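# Band a hair tie around a charger and its wound cable

## Task

Fit the hair tie around both the charger and the cable coiled on it, centred and clearly away from either end of the charger. Every loop of cable that was coiled on the charger at the start must still be coiled there at the end, with no loop dangling free, and the tie must press all loops against the charger's two wide faces. At the end the charger must rest on the desk, flat on one of its wide faces.

## Robot and tools

Robot: two arms, left_arm and right_arm, each ending in a two-finger gripper. Base positions in the scene frame: left_arm (-0.079, +0.439, 0) m, right_arm (+0.028, -0.716, 0) m, each turned only slightly about z. Behind the arms stands a fixed camera mount.

Frames. Scene frame: origin at table-top height midway between the nominal bases, +z up, +x away from the robot over the table, left_arm toward +y (image left/right does not match). Fixed cameras and the table use the scene frame. Each arm reports its hand pose, velocities and targets in its own base frame, and its offsets run along its own base axes, with rotations about its Hand target position. Gripper axes: +z points out along the fingers, y is the opening direction. end_effector_position is the spot between the pads when shut; the fingertips lie about 33 mm past it (for gaps up to 40 mm), only about 9 mm past it when fully open. Fingers can fold: grip near the tips (outer quarter of the pads) for a true squeeze; grips nearer the palm may be loose or overly tight, and a tip pushed into a surface folds with little resistance.

execute_actions(actions, cameras). actions is a list of actions; each action is a table of at most 15 rows, one row per 1/30 s step, and a short table repeats its final row to fill 15 steps. Every row is one flat list of 18 numbers in [-1, 1] covering both arms: left dx, dy, dz, rx, ry, rz, left gripper position, force_limit, speed, then the same nine for the right arm. dx..rz are offsets, not poses, measured from that arm's Hand target at the start of the action (every row counts from that same start, not from the row before); 1.0 = 0.6 m for dx/dy/dz and 180 degrees for the rotation vector rx/ry/rz. Sending the same offset again moves further. Six zeros re-command the current Hand target. Gripper numbers are absolute settings: position +1 fully open (140 mm), about -0.8 pads touching, -1 close until blocked; force_limit -1 to +1 (roughly 14 N to 58 N pad force on parts up to 40 mm wide); speed -1 to +1 (about 30 to 250 mm/s). Both start at +1; a faster close squeezes harder. Always repeat unchanged gripper numbers, since 0 is a real command. cameras: list of names, ["all"] or []; an empty actions list returns images and the scene number.

move(target, speed, blend, stop_force, zero, blocking, cameras). target: one 18-number row as above, or a list of up to 15 such rows; all rows are offsets from the Hand targets at the move's start, same scale. Straight-line paths, ending together, at least 0.5 s, capped at 10 s. speed: m/s, 0.002 to 2, default 0.25 (rotation limited to twice that in rad/s); one value or one per row. blend: metres of corner rounding per row, 0 = stop at each. stop_force: 10 to 80 N, shared by both arms; an arm's path ends when push against its motion exceeds it. It is unreliable when the gripper rotates, near stretched or singular poses, and it does not notice loose items sliding; the arm keeps pressing after stopping. Omit it when backing away from contact. zero (only with stop_force, default true) re-zeroes the force reading first. blocking=false returns after about 0.5 s while the move continues (not allowed with stop_force). Keep finger numbers identical across rows of a list. Paths ignore obstacles and the other arm.

wait(seconds 0 to 10): let time pass holding commands. stop(): brake a running move. zoom_image(camera, region [x0, y0, x1, y1] in pixels, at most 504 by 504) magnifies the latest image of cam_head_left, cam_head_right, cam_high, cam_left_wrist or cam_right_wrist (each 672x504). clear_fault(arm): reset a torque or force fault on left_arm or right_arm. finished_scene(scene): end scene 1 or 2 for good.

Results: end_effector_position (m), end_effector_quat_wxyz, velocities; Hand target (last commanded pose after clipping, the origin for the next offsets); Tool commands; object_status 0 moving, 1 blocked while opening, 2 blocked while closing (a grip), 3 reached position or pads met; position_measured in counts (3 open, 75 about 100 mm, 139 about 60 mm, 200 about 20 mm, 230 pads touching); joint torques, external torque estimates, flange force along gripper axes. move adds a line such as done, off_target, moving, held or fault, plus limits=paced (pose clipped) or limits=held. Each step the controller clips commands to 70 mm and 16 degrees from the measured pose, so a gripper may settle short; resend the gap as an offset.

Cautions: the arms are stiff; commanding even slightly into firm contact can fault. A fault stops the arm at 144 N outside force or at joint torque limits (waist/shoulder 299, elbow 140, wrist joints 39.6 N m); clear it with clear_fault. Avoid arm-to-arm presses and closing a gripper on the other's fingers; the clearance check can hold moves back. Do not route a gripper close to its own base. Avoid drops, slams, fast impacts, heavy twisting on the gripper and anything leaving the table. Sustained load or stretched poses heat motors (MOTOR HOT warning, then a 30-60 s brake). Approach contacts slowly with a small stop_force.

Each tool is called after ">>>" as name([rows], argument=value, ...), one row to a line, values as JSON.

## Session

>>> execute_actions(actions=[])

Scene clock: 0.00 s.
left_arm: end_effector_position=(+0.8873, -0.3395, +0.1924) position_measured=3 object_status=3 end_effector_quat_wxyz=(-0.196, +0.785, -0.132, +0.573) | right_arm: end_effector_position=(+0.8566, +0.4731, +0.2824) position_measured=3 object_status=3 end_effector_quat_wxyz=(-0.119, +0.621, +0.308, +0.711)
Joint positions: left_arm=[-0.651 0.523 1.867 1.979 0.867 -0.368] | right_arm=[0.389 0.49 1.958 -0.296 -0.94 1.463]
Joint velocities: within noise
Joint torques (N m): no reading
External joint torques (N m): no reading
Flange force (N): no reading
Hand target: left_arm +0.8873, -0.3395, +0.1924; -0.196, +0.785, -0.132, +0.573 | right_arm +0.8566, +0.4731, +0.2824; -0.119, +0.621, +0.308, +0.711
Tool commands: left_gripper/position=+1.0 left_gripper/force_limit=+1.0 left_gripper/speed=+1.0 right_gripper/position=+1.0 right_gripper/force_limit=+1.0 right_gripper/speed=+1.0

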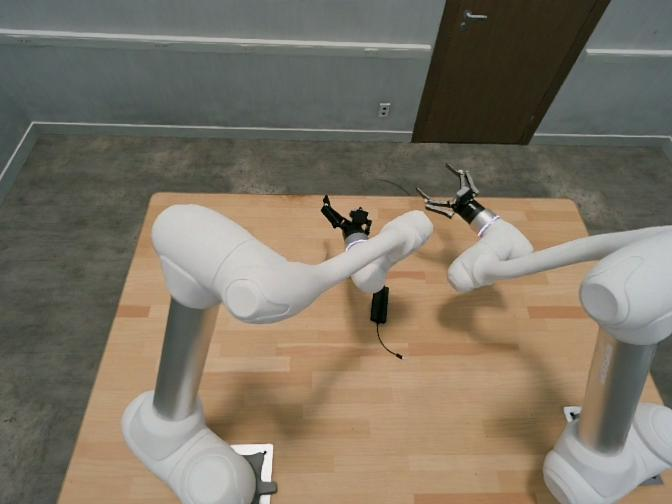

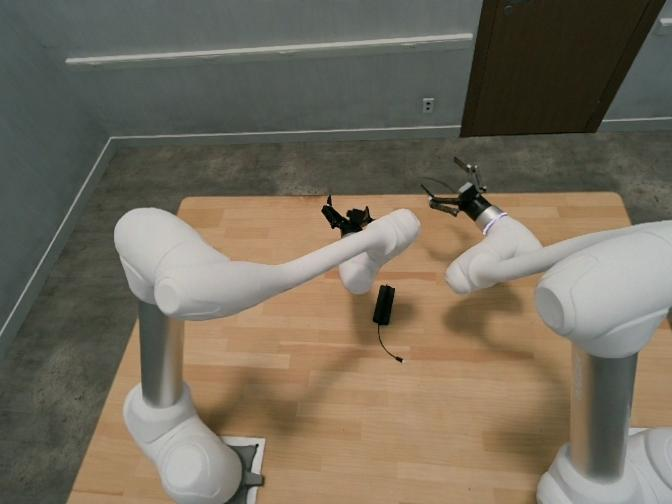

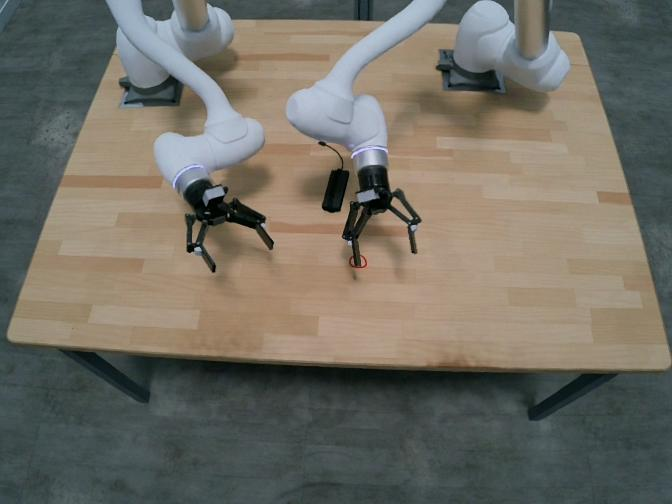

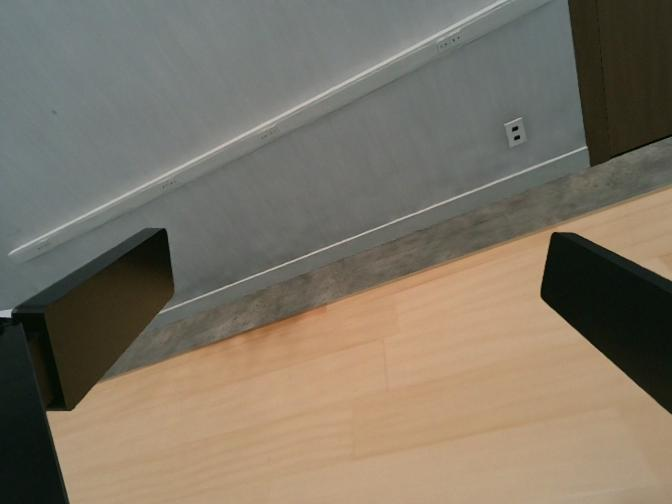

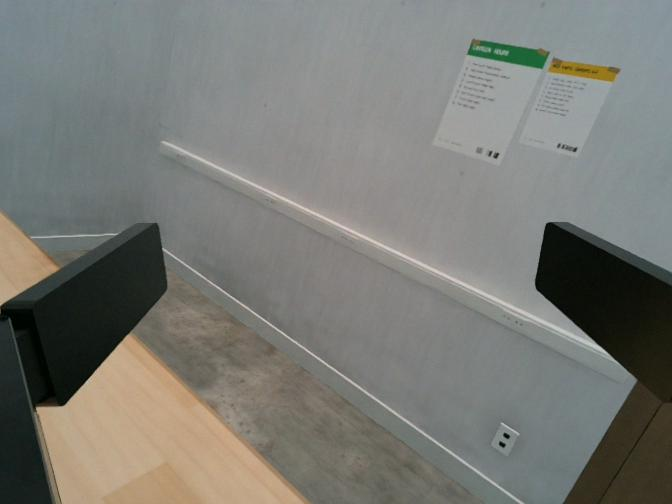

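>>> zoom_image(camera="cam_high", region=[290, 120, 430, 280])

>>> zoom_image(camera="cam_head_left", region=[350, 270, 430, 370])

>>> zoom_image(camera="cam_high", region=[300, 130, 370, 220])

>>> zoom_image(camera="cam_high", region=[330, 230, 390, 280])

Scaled by 3.150.

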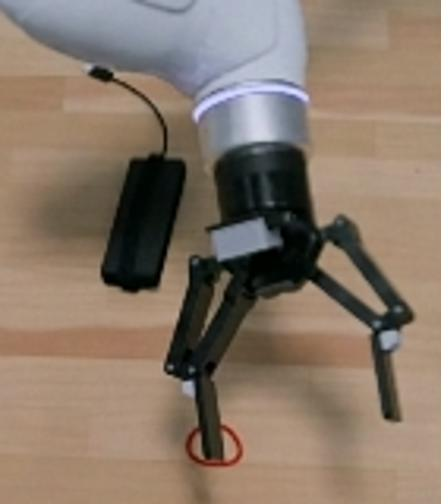

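Scaled by 5.040.

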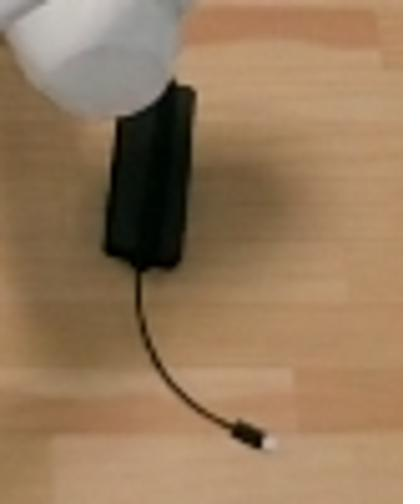

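Scaled by 5.600.

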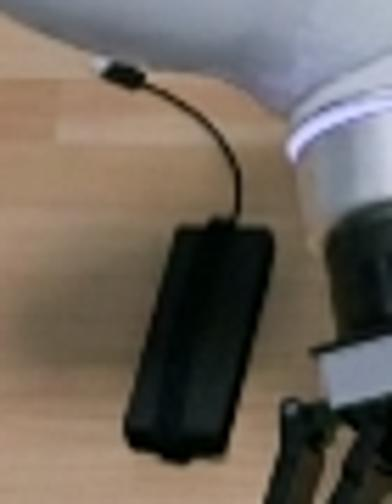

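Scaled by 8.400.

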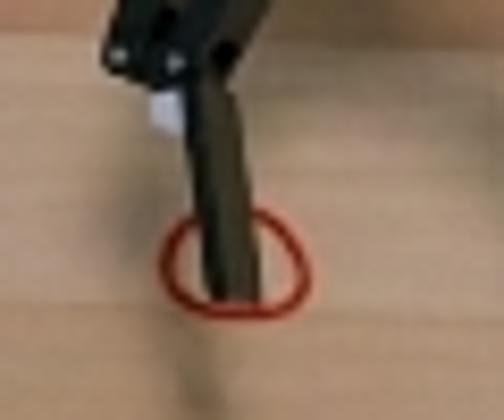

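>>> move(target=[0,0,0.2,0,0,0,1,1,1, -0.1,-0.5,0.1,-0.087,0.520,-0.225,1,1,1], cameras=["cam_high","cam_head_left","cam_right_wrist"])

Scene clock: 35.10 s.
left_arm: end_effector_position=(+0.8873, -0.3395, +0.3124) position_measured=3 object_status=3 end_effector_quat_wxyz=(-0.196, +0.785, -0.132, +0.573) | right_arm: end_effector_position=(+0.7965, +0.1731, +0.3424) position_measured=3 object_status=3 end_effector_quat_wxyz=(-0.001, +1.000, +0.001, +0.000)
Joint positions: left_arm=[-0.651 0.391 1.8 1.807 0.804 -0.112] | right_arm=[0.171 0.427 1.219 0.001 1.494 1.741]
Joint torques (N m): left_arm=[-1.42 -79.88 -37.45 0.59 1.67 0.3] | right_arm=[-2.26 -88.86 -41.79 4.83 -0.33 -0.3]
External joint torques (N m): left_arm=[1.15 1.35 -1.37 0.16 -0.18 -0.32] | right_arm=[2.16 2.99 -0.66 -0.48 0.27 0.3]
Flange force (N): left_arm=[0.7 1.2 4.8] | right_arm=[6.3 -4.5 -1.1]
Hand target: left_arm +0.8873, -0.3395, +0.3124; -0.196, +0.785, -0.132, +0.573 | right_arm +0.7966, +0.1731, +0.3424; -0.001, +1.000, +0.001, +0.000
Off the commanded pose: left_arm 0.000 m, 0 deg | right_arm 0.000 m, 0 deg.
move: done
Images, in order (width x height): cam_head_left 672x504, cam_high 672x504, cam_right_wrist 672x504.

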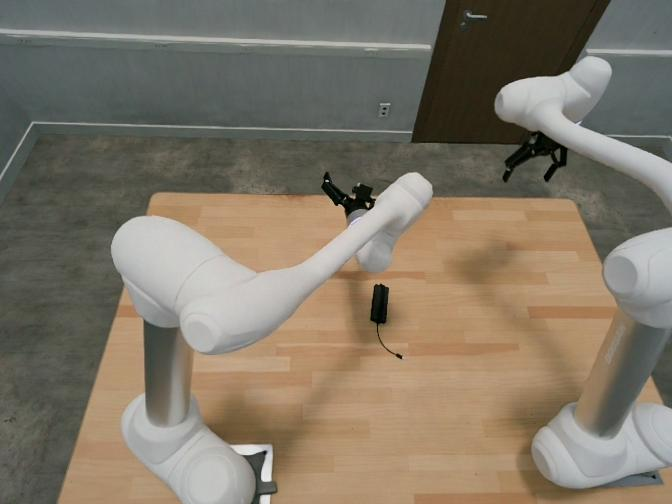

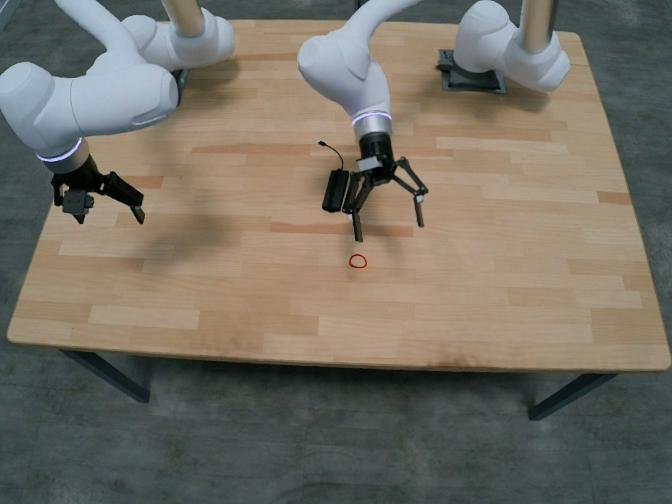

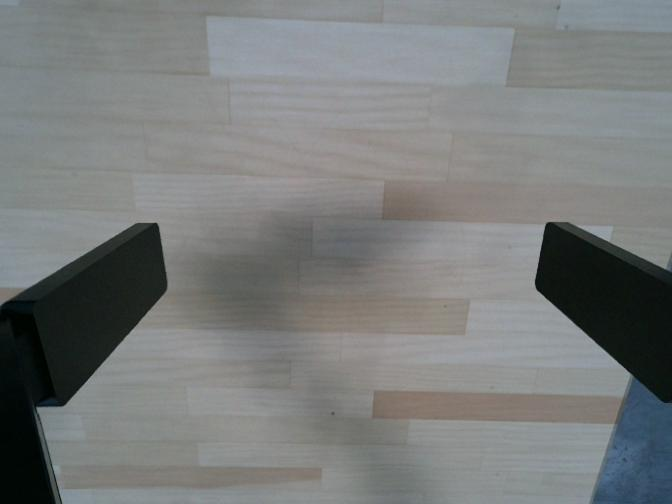

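>>> move(target=[-0.15,-0.2,0.1,-0.1346,0.3935,0.0906,1,1,1, 0,0,0,0,0,0,1,1,1], cameras=["cam_high","cam_head_left","cam_head_right","cam_left_wrist"])

Scene clock: 40.67 s.
left_arm: end_effector_position=(+0.7973, -0.4595, +0.3725) position_measured=3 object_status=3 end_effector_quat_wxyz=(+0.000, +1.000, +0.000, +0.000) | right_arm: end_effector_position=(+0.7966, +0.1731, +0.3424) position_measured=3 object_status=3 end_effector_quat_wxyz=(-0.001, +1.000, +0.001, +0.000)
Joint positions: left_arm=[-0.56 0.625 0.858 0 1.659 1.01] | right_arm=[0.171 0.427 1.219 0.001 1.494 1.741]
Joint torques (N m): left_arm=[-1.7 -104.5 -41.01 4.32 0.21 0.36] | right_arm=[-1.84 -88.7 -41.73 4.86 -0.34 -0.28]
External joint torques (N m): left_arm=[2.16 1.05 -1.26 0.05 -0.26 -0.36] | right_arm=[2.11 2.26 -0.85 -0.5 0.29 0.27]
Flange force (N): left_arm=[6.5 1.5 -2.4] | right_arm=[5.6 -4.2 -1.6]
Hand target: left_arm +0.7973, -0.4595, +0.3724; +0.000, +1.000, +0.000, +0.000 | right_arm +0.7966, +0.1731, +0.3424; -0.001, +1.000, +0.001, +0.000
Off the commanded pose: left_arm 0.000 m, 0 deg | right_arm 0.000 m, 0 deg.
move: done
Images, in order (width x height): cam_head_left 672x504, cam_head_right 672x504, cam_high 672x504, cam_left_wrist 672x504.

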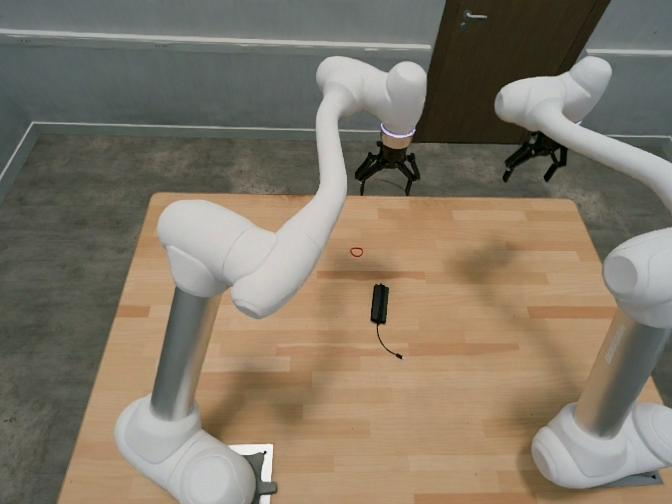

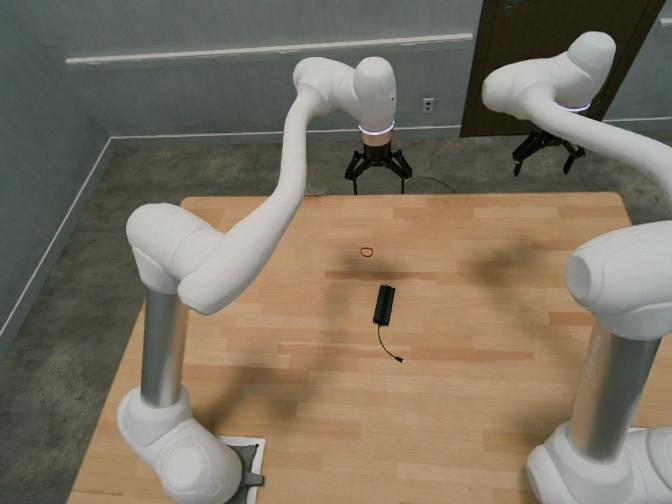

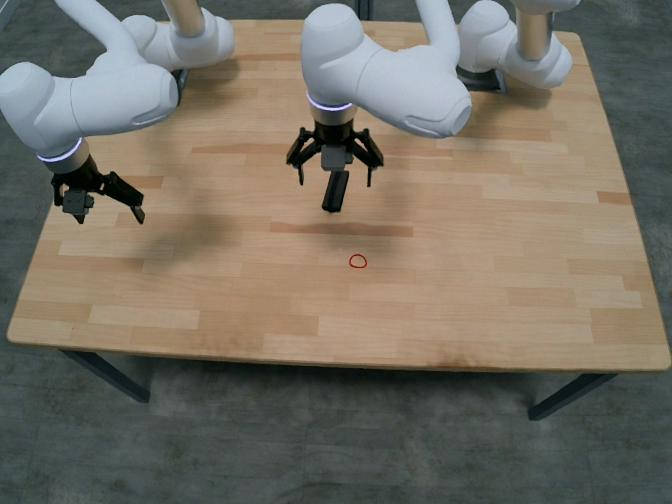

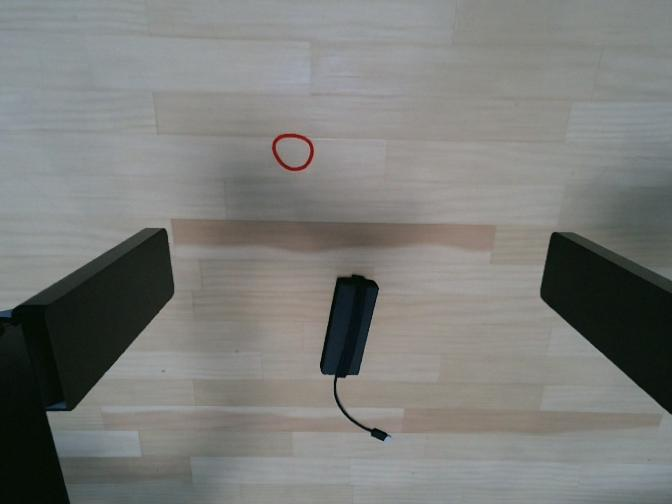

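>>> zoom_image(camera="cam_left_wrist", region=[290, 260, 420, 450])

>>> zoom_image(camera="cam_left_wrist", region=[250, 110, 340, 190])

Scaled by 2.653.

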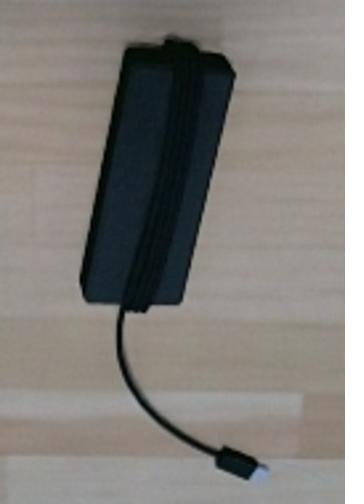

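Scaled by 5.600.

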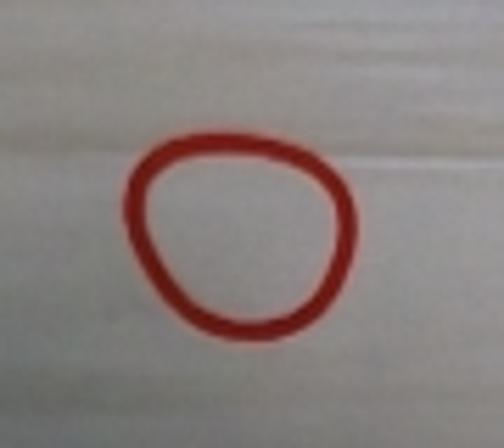

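>>> move(target=[-0.1,-0.05,-0.2,0,0,0,1,1,1, 0,0,0,0,0,0,1,1,1], cameras=["cam_high","cam_left_wrist"])

>>> zoom_image(camera="cam_left_wrist", region=[230, 130, 430, 380])

Scene clock: 76.00 s.
left_arm: end_effector_position=(+0.7373, -0.4895, +0.2525) position_measured=3 object_status=3 end_effector_quat_wxyz=(+0.000, +1.000, +0.000, +0.000) | right_arm: end_effector_position=(+0.7966, +0.1731, +0.3424) position_measured=3 object_status=3 end_effector_quat_wxyz=(-0.001, +1.000, +0.001, +0.000)
Joint positions: left_arm=[-0.625 0.566 1.168 0 1.407 0.945] | right_arm=[0.171 0.427 1.219 0.001 1.494 1.741]
Joint torques (N m): left_arm=[-1.92 -98.96 -40.17 4.21 0.15 0.35] | right_arm=[-1.96 -88.35 -41.68 4.86 -0.3 -0.31]
External joint torques (N m): left_arm=[2.15 1.24 -1.67 0.13 -0.2 -0.35] | right_arm=[2.05 2.86 -0.65 -0.53 0.24 0.31]
Flange force (N): left_arm=[6.7 2.0 -1.6] | right_arm=[6.1 -4.3 -1.1]
Hand target: left_arm +0.7373, -0.4895, +0.2524; +0.000, +1.000, +0.000, +0.000 | right_arm +0.7966, +0.1731, +0.3424; -0.001, +1.000, +0.001, +0.000
Off the commanded pose: left_arm 0.000 m, 0 deg | right_arm 0.000 m, 0 deg.
move: done
Images, in order (width x height): cam_high 672x504, cam_left_wrist 672x504.

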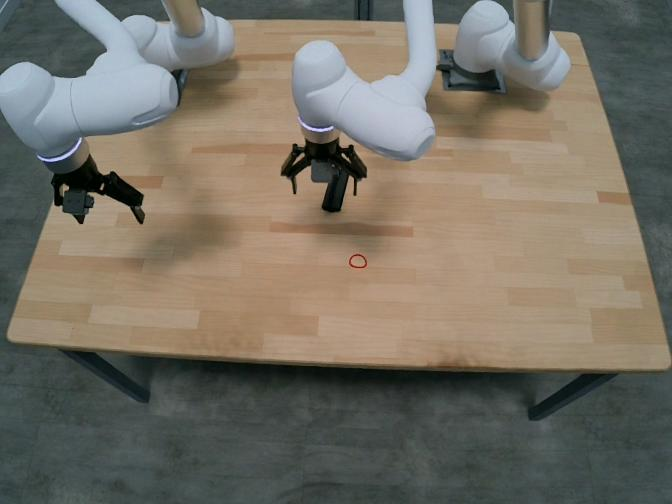

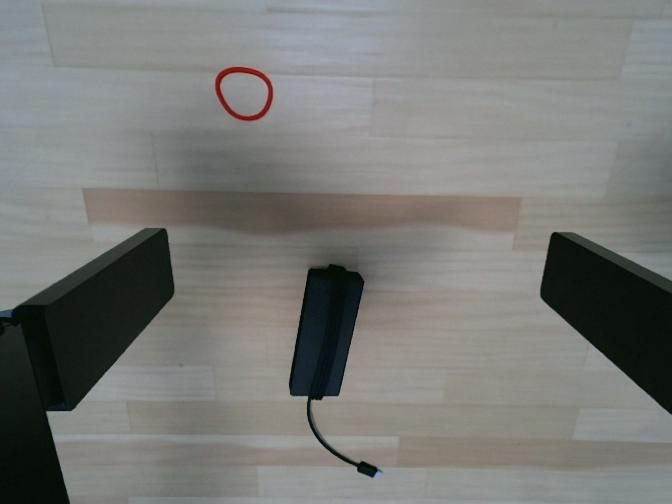

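Scaled by 2.016.

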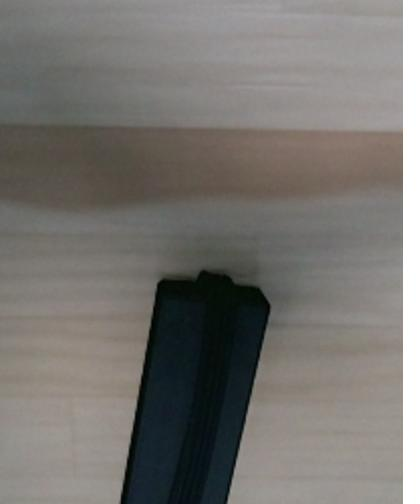

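>>> move(target=[0,0.4,0.1,0,0,0,1,1,1, -0.49,0.5567,-0.37,0.385,-0.385,0.385,1,1,1], cameras=["cam_high","cam_head_left","cam_right_wrist"])

Scene clock: 194.23 s.
left_arm: end_effector_position=(+0.7373, -0.2495, +0.3124) position_measured=3 object_status=3 end_effector_quat_wxyz=(+0.000, +1.000, +0.000, +0.000) | right_arm: end_effector_position=(+0.5026, +0.5071, +0.1204) position_measured=3 object_status=3 end_effector_quat_wxyz=(+0.500, -0.499, -0.500, -0.500)
Joint positions: left_arm=[-0.37 0.371 1.353 0 1.417 1.2] | right_arm=[0.269 0.629 2.21 1.827 1.493 -1.281]
Joint torques (N m): left_arm=[-1.42 -81.29 -40.45 4.26 0.19 0.33] | right_arm=[-2.21 -81.64 -17.22 0.83 2.38 -0.33]
External joint torques (N m): left_arm=[1.55 1.08 -1.62 0.08 -0.25 -0.33] | right_arm=[2.24 2.32 -0.21 -0.37 0.26 0.33]
Flange force (N): left_arm=[5.6 0.3 -1.7] | right_arm=[-4.0 1.1 3.9]
Hand target: left_arm +0.7373, -0.2495, +0.3124; +0.000, +1.000, +0.000, +0.000 | right_arm +0.5026, +0.5071, +0.1204; +0.500, -0.499, -0.500, -0.500
Off the commanded pose: left_arm 0.000 m, 0 deg | right_arm 0.000 m, 0 deg.
move: done
Images, in order (width x height): cam_head_left 672x504, cam_high 672x504, cam_right_wrist 672x504.

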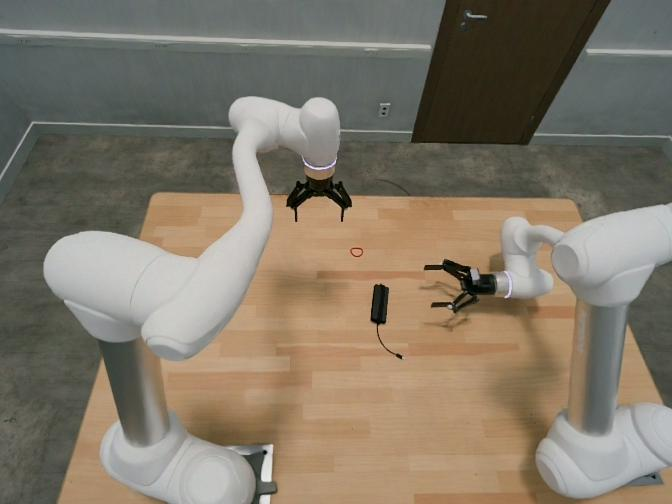

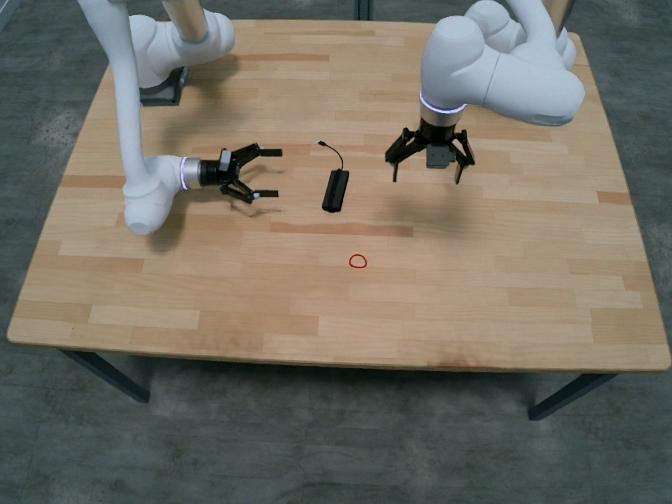

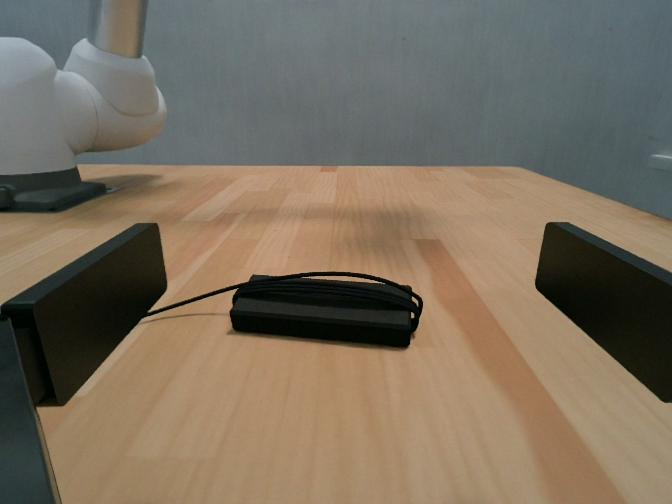

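>>> zoom_image(camera="cam_right_wrist", region=[210, 250, 450, 370])

Scaled by 2.100.

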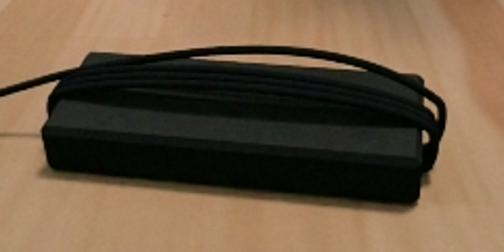

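>>> move(target=[0.132,-0.261,-0.27,0,0,0,-1,-1,-0.5, 0,0,0,0,0,0,1,1,1], cameras=["cam_high","cam_left_wrist"])

Scene clock: 299.37 s.
left_arm: end_effector_position=(+0.8165, -0.4061, +0.1505) position_measured=232 object_status=0 end_effector_quat_wxyz=(+0.000, +1.000, +0.000, +0.000) | right_arm: end_effector_position=(+0.5026, +0.5071, +0.1204) position_measured=3 object_status=3 end_effector_quat_wxyz=(+0.500, -0.499, -0.500, -0.500)
Joint positions: left_arm=[-0.499 0.652 1.214 0 1.275 1.071] | right_arm=[0.269 0.629 2.21 1.827 1.493 -1.281]
Joint torques (N m): left_arm=[-1.16 -104.69 -39.19 4.09 0.22 0.33] | right_arm=[-2.16 -81.49 -17.26 0.87 2.37 -0.28]
External joint torques (N m): left_arm=[1.31 0.22 -1.55 0.1 -0.27 -0.33] | right_arm=[2.19 2.45 -0.13 -0.42 0.26 0.28]
Flange force (N): left_arm=[4.4 1.0 -1.0] | right_arm=[-4.3 1.1 3.7]
Hand target: left_arm +0.8165, -0.4061, +0.1504; +0.000, +1.000, +0.000, +0.000 | right_arm +0.5026, +0.5071, +0.1204; +0.500, -0.499, -0.500, -0.500
Off the commanded pose: left_arm 0.000 m, 0 deg | right_arm 0.000 m, 0 deg.
move: done
Images, in order (width x height): cam_high 672x504, cam_left_wrist 672x504.

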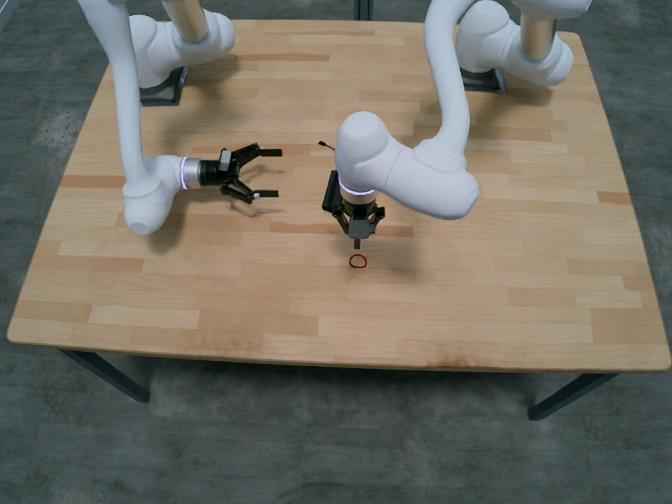

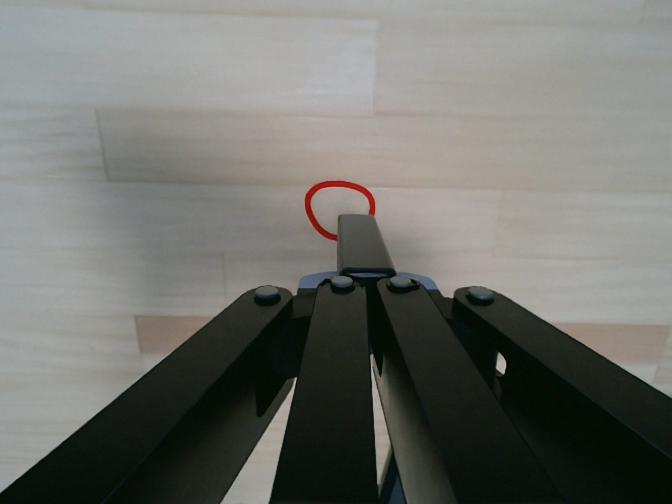

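>>> move(target=[-0.015,0.0133,-0.133,0,0,0,-1,-1,-0.5, 0,0,0,0,0,0,1,1,1], cameras=["cam_high","cam_head_left","cam_left_wrist"])

>>> zoom_image(camera="cam_left_wrist", region=[270, 130, 450, 300])

>>> zoom_image(camera="cam_high", region=[310, 170, 430, 290])

Scene clock: 308.17 s.
left_arm: end_effector_position=(+0.8076, -0.3981, +0.0707) position_measured=232 object_status=3 end_effector_quat_wxyz=(+0.000, +1.000, +0.000, +0.000) | right_arm: end_effector_position=(+0.5026, +0.5071, +0.1204) position_measured=3 object_status=3 end_effector_quat_wxyz=(+0.500, -0.499, -0.500, -0.500)
Joint positions: left_arm=[-0.496 0.681 1.316 0 1.144 1.074] | right_arm=[0.269 0.629 2.21 1.827 1.493 -1.281]
Joint torques (N m): left_arm=[-1.38 -105.51 -37.34 3.91 0.19 0.29] | right_arm=[-2.24 -81.24 -17.29 0.85 2.37 -0.3]
External joint torques (N m): left_arm=[1.24 0.43 -1.53 0.1 -0.24 -0.29] | right_arm=[2.18 1.92 -0.07 -0.4 0.26 0.3]
Flange force (N): left_arm=[4.5 1.1 -0.5] | right_arm=[-3.2 0.7 3.6]
Hand target: left_arm +0.8075, -0.3981, +0.0706; +0.000, +1.000, +0.000, +0.000 | right_arm +0.5026, +0.5071, +0.1204; +0.500, -0.499, -0.500, -0.500
Off the commanded pose: left_arm 0.000 m, 0 deg | right_arm 0.000 m, 0 deg.
move: done
Images, in order (width x height): cam_head_left 672x504, cam_high 672x504, cam_left_wrist 672x504.

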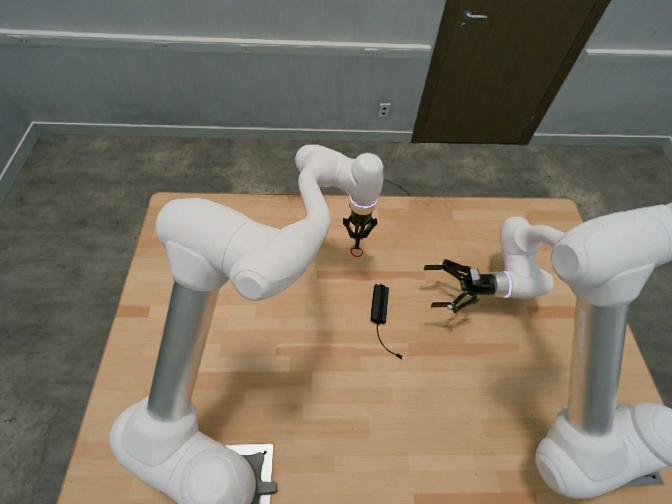

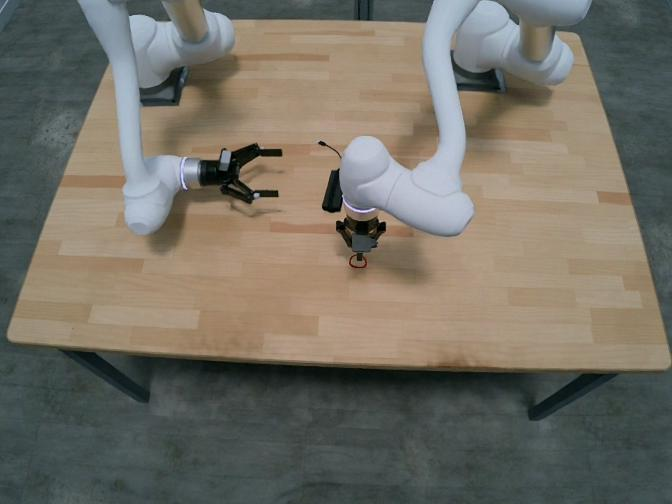

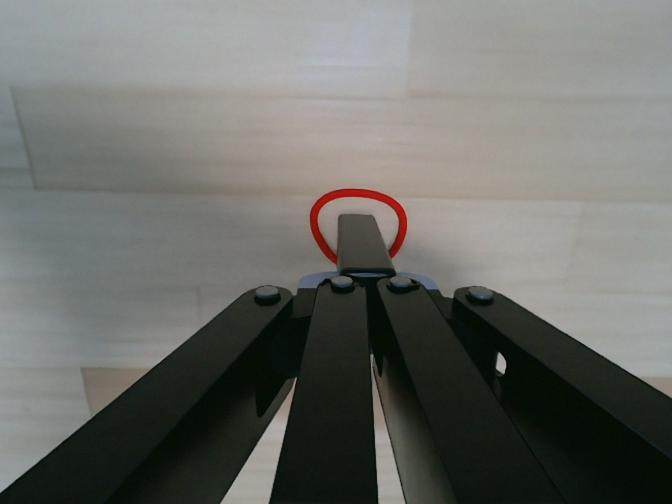

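Scaled by 2.800.

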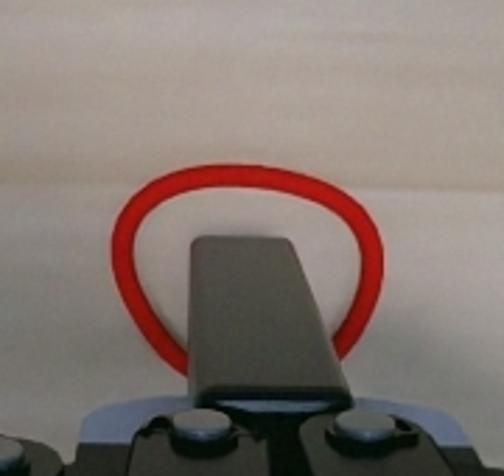

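Scaled by 4.200.

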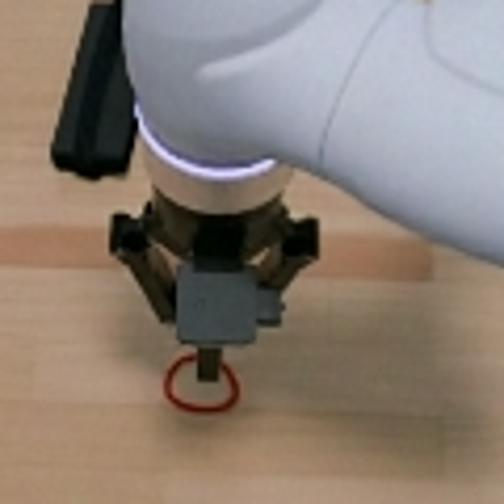

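>>> move(target=[-0.0033,-0.0033,-0.0593,0,0,0,-1,-1,-0.5, 0,0,0,0,0,0,1,1,1], cameras=["cam_left_wrist"], speed=0.04, stop_force=10)

>>> zoom_image(camera="cam_left_wrist", region=[270, 130, 450, 300])

Scene clock: 314.13 s.
left_arm: end_effector_position=(+0.8055, -0.4001, +0.0351) position_measured=232 object_status=3 end_effector_quat_wxyz=(+0.000, +1.000, +0.000, +0.000) | right_arm: end_effector_position=(+0.5026, +0.5071, +0.1204) position_measured=3 object_status=3 end_effector_quat_wxyz=(+0.500, -0.499, -0.500, -0.500)
Joint positions: left_arm=[-0.499 0.706 1.343 0 1.093 1.071] | right_arm=[0.269 0.629 2.21 1.827 1.493 -1.281]
Joint torques (N m): left_arm=[-1.2 -106.13 -36.38 3.78 0.21 0.26] | right_arm=[-1.86 -81.43 -17.24 0.84 2.38 -0.3]
External joint torques (N m): left_arm=[0.5 0.42 -1.42 0.1 -0.26 -0.26] | right_arm=[1.83 1.97 -0.12 -0.38 0.26 0.3]
Flange force (N): left_arm=[3.8 1.6 -0.2] | right_arm=[-3.4 1.0 3.0]
Hand target: left_arm +0.8055, -0.4001, +0.0351; +0.000, +1.000, +0.000, +0.000 | right_arm +0.5026, +0.5071, +0.1204; +0.500, -0.499, -0.500, -0.500
Off the commanded pose: left_arm 0.000 m, 0 deg | right_arm 0.000 m, 0 deg.
move: done
Images, in order (width x height): cam_left_wrist 672x504.

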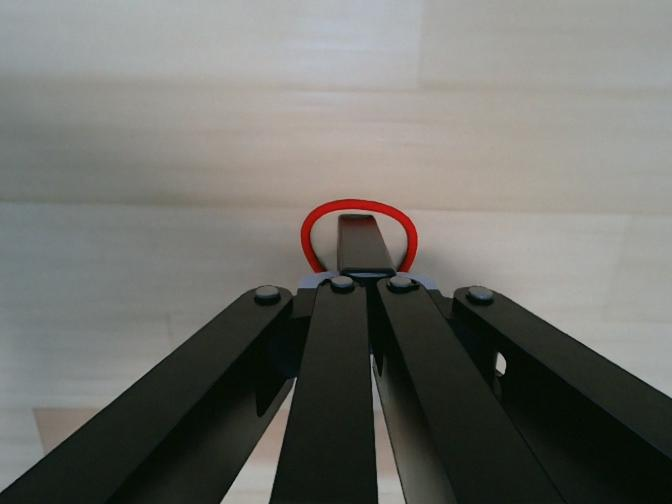

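Scaled by 2.800.

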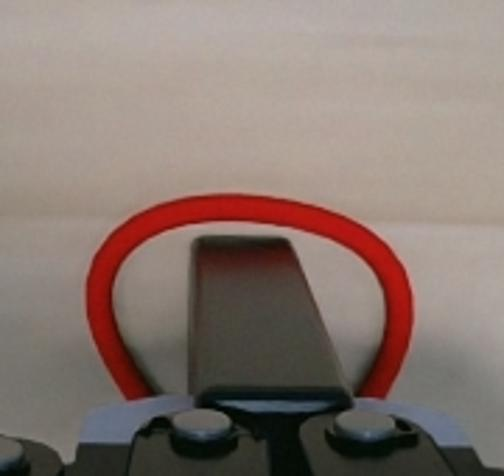

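>>> move(target=[-0.001,0,-0.012,0,0,0,-1,-1,-0.5, 0,0,0,0,0,0,1,1,1], cameras=["cam_left_wrist"], speed=0.01, stop_force=10)

Scene clock: 317.67 s.
left_arm: end_effector_position=(+0.8055, -0.4001, +0.0345) position_measured=232 object_status=3 end_effector_quat_wxyz=(+0.000, +1.000, +0.000, +0.000) | right_arm: end_effector_position=(+0.5026, +0.5071, +0.1204) position_measured=3 object_status=3 end_effector_quat_wxyz=(+0.500, -0.499, -0.500, -0.500)
Joint positions: left_arm=[-0.499 0.706 1.343 0 1.092 1.071] | right_arm=[0.269 0.629 2.21 1.827 1.493 -1.281]
Joint torques (N m): left_arm=[-3.21 -86.1 -28.05 3.18 -1.69 0.37] | right_arm=[-1.99 -81.7 -17.2 0.79 2.38 -0.31]
External joint torques (N m): left_arm=[3.72 -19.61 -9.66 0.72 1.64 -0.37] | right_arm=[2.13 2.36 -0.31 -0.34 0.26 0.31]
Flange force (N): left_arm=[0.8 -3.8 -23.4] | right_arm=[-4.1 1.4 3.9]
Hand target: left_arm +0.8055, -0.4001, +0.0345; +0.000, +1.000, +0.000, +0.000 (not the last commanded pose) | right_arm +0.5026, +0.5071, +0.1204; +0.500, -0.499, -0.500, -0.500
Off the commanded pose: left_arm 0.007 m, 0 deg | right_arm 0.000 m, 0 deg.
move: contact (left_arm)
Images, in order (width x height): cam_left_wrist 672x504.

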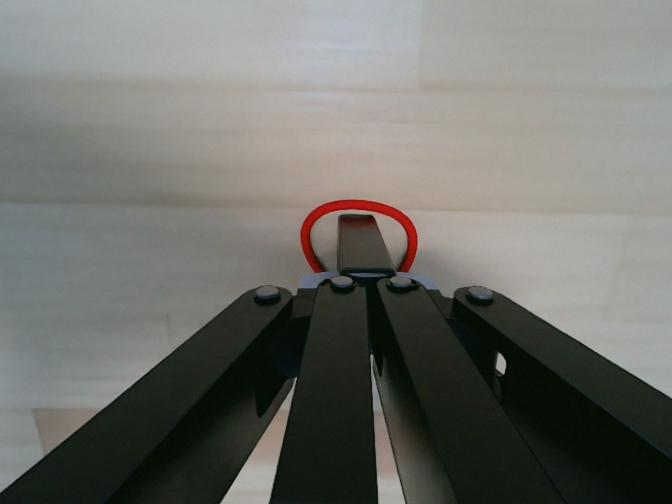

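>>> move(target=[0,0,0.0027,0,0,0,-0.6,-1,-1, 0,0,0,0,0,0,1,1,1], cameras=["cam_left_wrist"], speed=0.02)

>>> zoom_image(camera="cam_left_wrist", region=[250, 150, 470, 320])

Scene clock: 325.97 s.
left_arm: end_effector_position=(+0.8055, -0.4001, +0.0361) position_measured=205 object_status=0 end_effector_quat_wxyz=(+0.000, +1.000, +0.000, +0.000) | right_arm: end_effector_position=(+0.5026, +0.5071, +0.1204) position_measured=3 object_status=3 end_effector_quat_wxyz=(+0.500, -0.499, -0.500, -0.500)
Joint positions: left_arm=[-0.499 0.705 1.342 0 1.094 1.071] | right_arm=[0.269 0.629 2.21 1.827 1.493 -1.281]
Joint torques (N m): left_arm=[-1.27 -106.14 -36.4 3.84 0.22 0.33] | right_arm=[-1.85 -81.72 -17.21 0.83 2.34 -0.3]
External joint torques (N m): left_arm=[1.49 0.57 -1.36 0.06 -0.27 -0.33] | right_arm=[1.68 2.57 -0.16 -0.35 0.29 0.3]
Flange force (N): left_arm=[4.3 0.7 -0.1] | right_arm=[-4.5 1.4 2.9]
Hand target: left_arm +0.8055, -0.4001, +0.0361; +0.000, +1.000, +0.000, +0.000 | right_arm +0.5026, +0.5071, +0.1204; +0.500, -0.499, -0.500, -0.500
Off the commanded pose: left_arm 0.000 m, 0 deg | right_arm 0.000 m, 0 deg.
move: done
Images, in order (width x height): cam_left_wrist 672x504.

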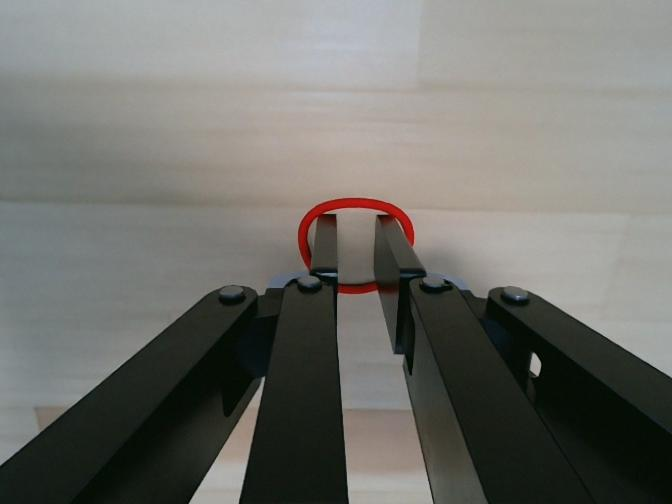

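Scaled by 2.291.

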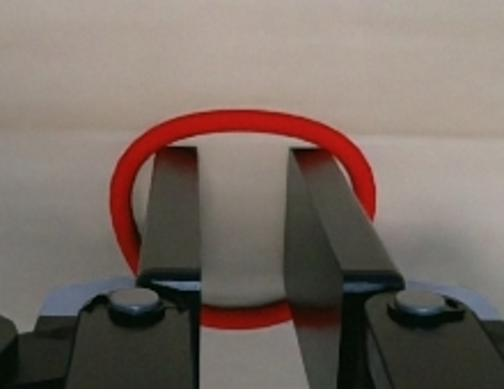

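>>> move(target=[0,0,0,0,0,0,-0.4,-1,-1, 0,0,0,0,0,0,1,1,1], cameras=["cam_left_wrist"], speed=0.02)

>>> zoom_image(camera="cam_left_wrist", region=[250, 150, 470, 320])

Scene clock: 328.47 s.
left_arm: end_effector_position=(+0.8056, -0.4001, +0.0362) position_measured=179 object_status=0 end_effector_quat_wxyz=(+0.000, +1.000, +0.000, +0.000) | right_arm: end_effector_position=(+0.5026, +0.5071, +0.1204) position_measured=3 object_status=3 end_effector_quat_wxyz=(+0.500, -0.499, -0.500, -0.500)
Joint positions: left_arm=[-0.499 0.705 1.342 0 1.094 1.071] | right_arm=[0.269 0.629 2.21 1.827 1.493 -1.281]
Joint torques (N m): left_arm=[-1.44 -100.5 -33.27 3.86 0.24 0.3] | right_arm=[-2.15 -81.56 -17.22 0.86 2.37 -0.3]
External joint torques (N m): left_arm=[0.89 -5.03 -4.51 0.03 -0.29 -0.3] | right_arm=[2.3 2.26 -0.15 -0.43 0.26 0.3]
Flange force (N): left_arm=[4.1 1.3 -6.3] | right_arm=[-3.9 1.0 3.9]
Hand target: left_arm +0.8055, -0.4001, +0.0361; +0.000, +1.000, +0.000, +0.000 | right_arm +0.5026, +0.5071, +0.1204; +0.500, -0.499, -0.500, -0.500
Off the commanded pose: left_arm 0.000 m, 0 deg | right_arm 0.000 m, 0 deg.
move: done
Images, in order (width x height): cam_left_wrist 672x504.

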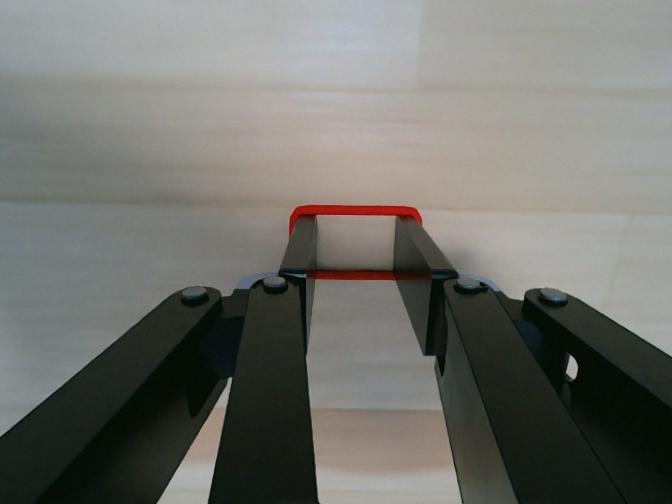

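Scaled by 2.291.

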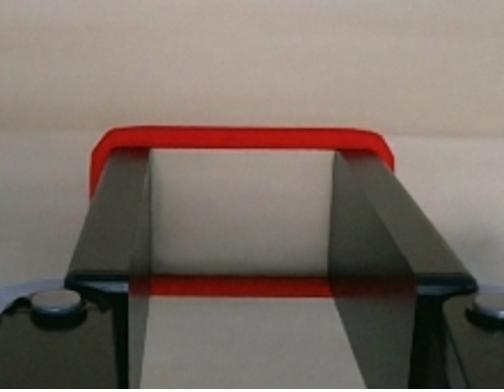

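>>> move(target=[0,0,0.0017,0,0,0,-0.25,-1,-1, 0,0,0,0,0,0,1,1,1], cameras=["cam_left_wrist"], speed=0.02)

>>> zoom_image(camera="cam_left_wrist", region=[250, 150, 470, 320])

Scene clock: 332.43 s.
left_arm: end_effector_position=(+0.8055, -0.4001, +0.0371) position_measured=160 object_status=3 end_effector_quat_wxyz=(+0.000, +1.000, +0.000, +0.000) | right_arm: end_effector_position=(+0.5026, +0.5071, +0.1204) position_measured=3 object_status=3 end_effector_quat_wxyz=(+0.500, -0.499, -0.500, -0.500)
Joint positions: left_arm=[-0.499 0.704 1.342 0 1.095 1.071] | right_arm=[0.269 0.629 2.21 1.827 1.493 -1.281]
Joint torques (N m): left_arm=[-1.29 -100.28 -33.28 3.77 0.08 0.32] | right_arm=[-2.16 -81.64 -17.21 0.85 2.38 -0.31]
External joint torques (N m): left_arm=[1.9 -5.37 -4.5 0.13 -0.13 -0.32] | right_arm=[2.1 2.49 -0.16 -0.39 0.25 0.31]
Flange force (N): left_arm=[4.4 0.2 -6.8] | right_arm=[-4.3 1.2 3.7]
Hand target: left_arm +0.8055, -0.4001, +0.0371; +0.000, +1.000, +0.000, +0.000 | right_arm +0.5026, +0.5071, +0.1204; +0.500, -0.499, -0.500, -0.500
Off the commanded pose: left_arm 0.000 m, 0 deg | right_arm 0.000 m, 0 deg.
move: done
Images, in order (width x height): cam_left_wrist 672x504.

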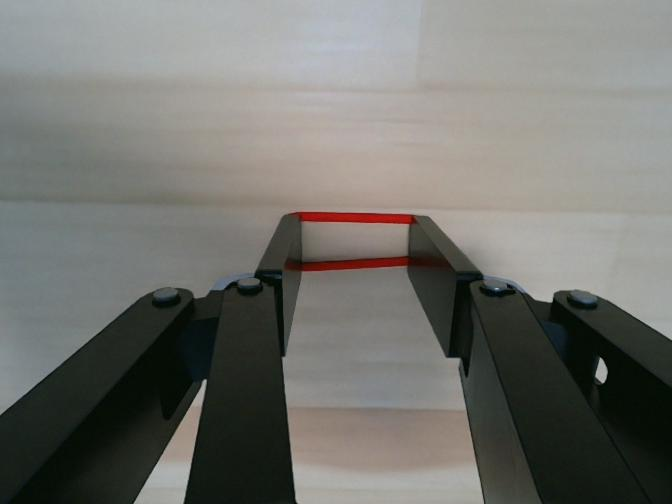

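Scaled by 2.291.

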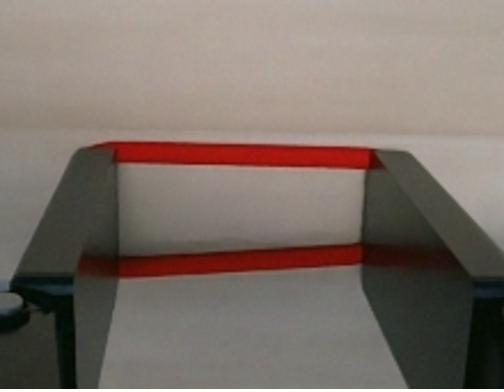

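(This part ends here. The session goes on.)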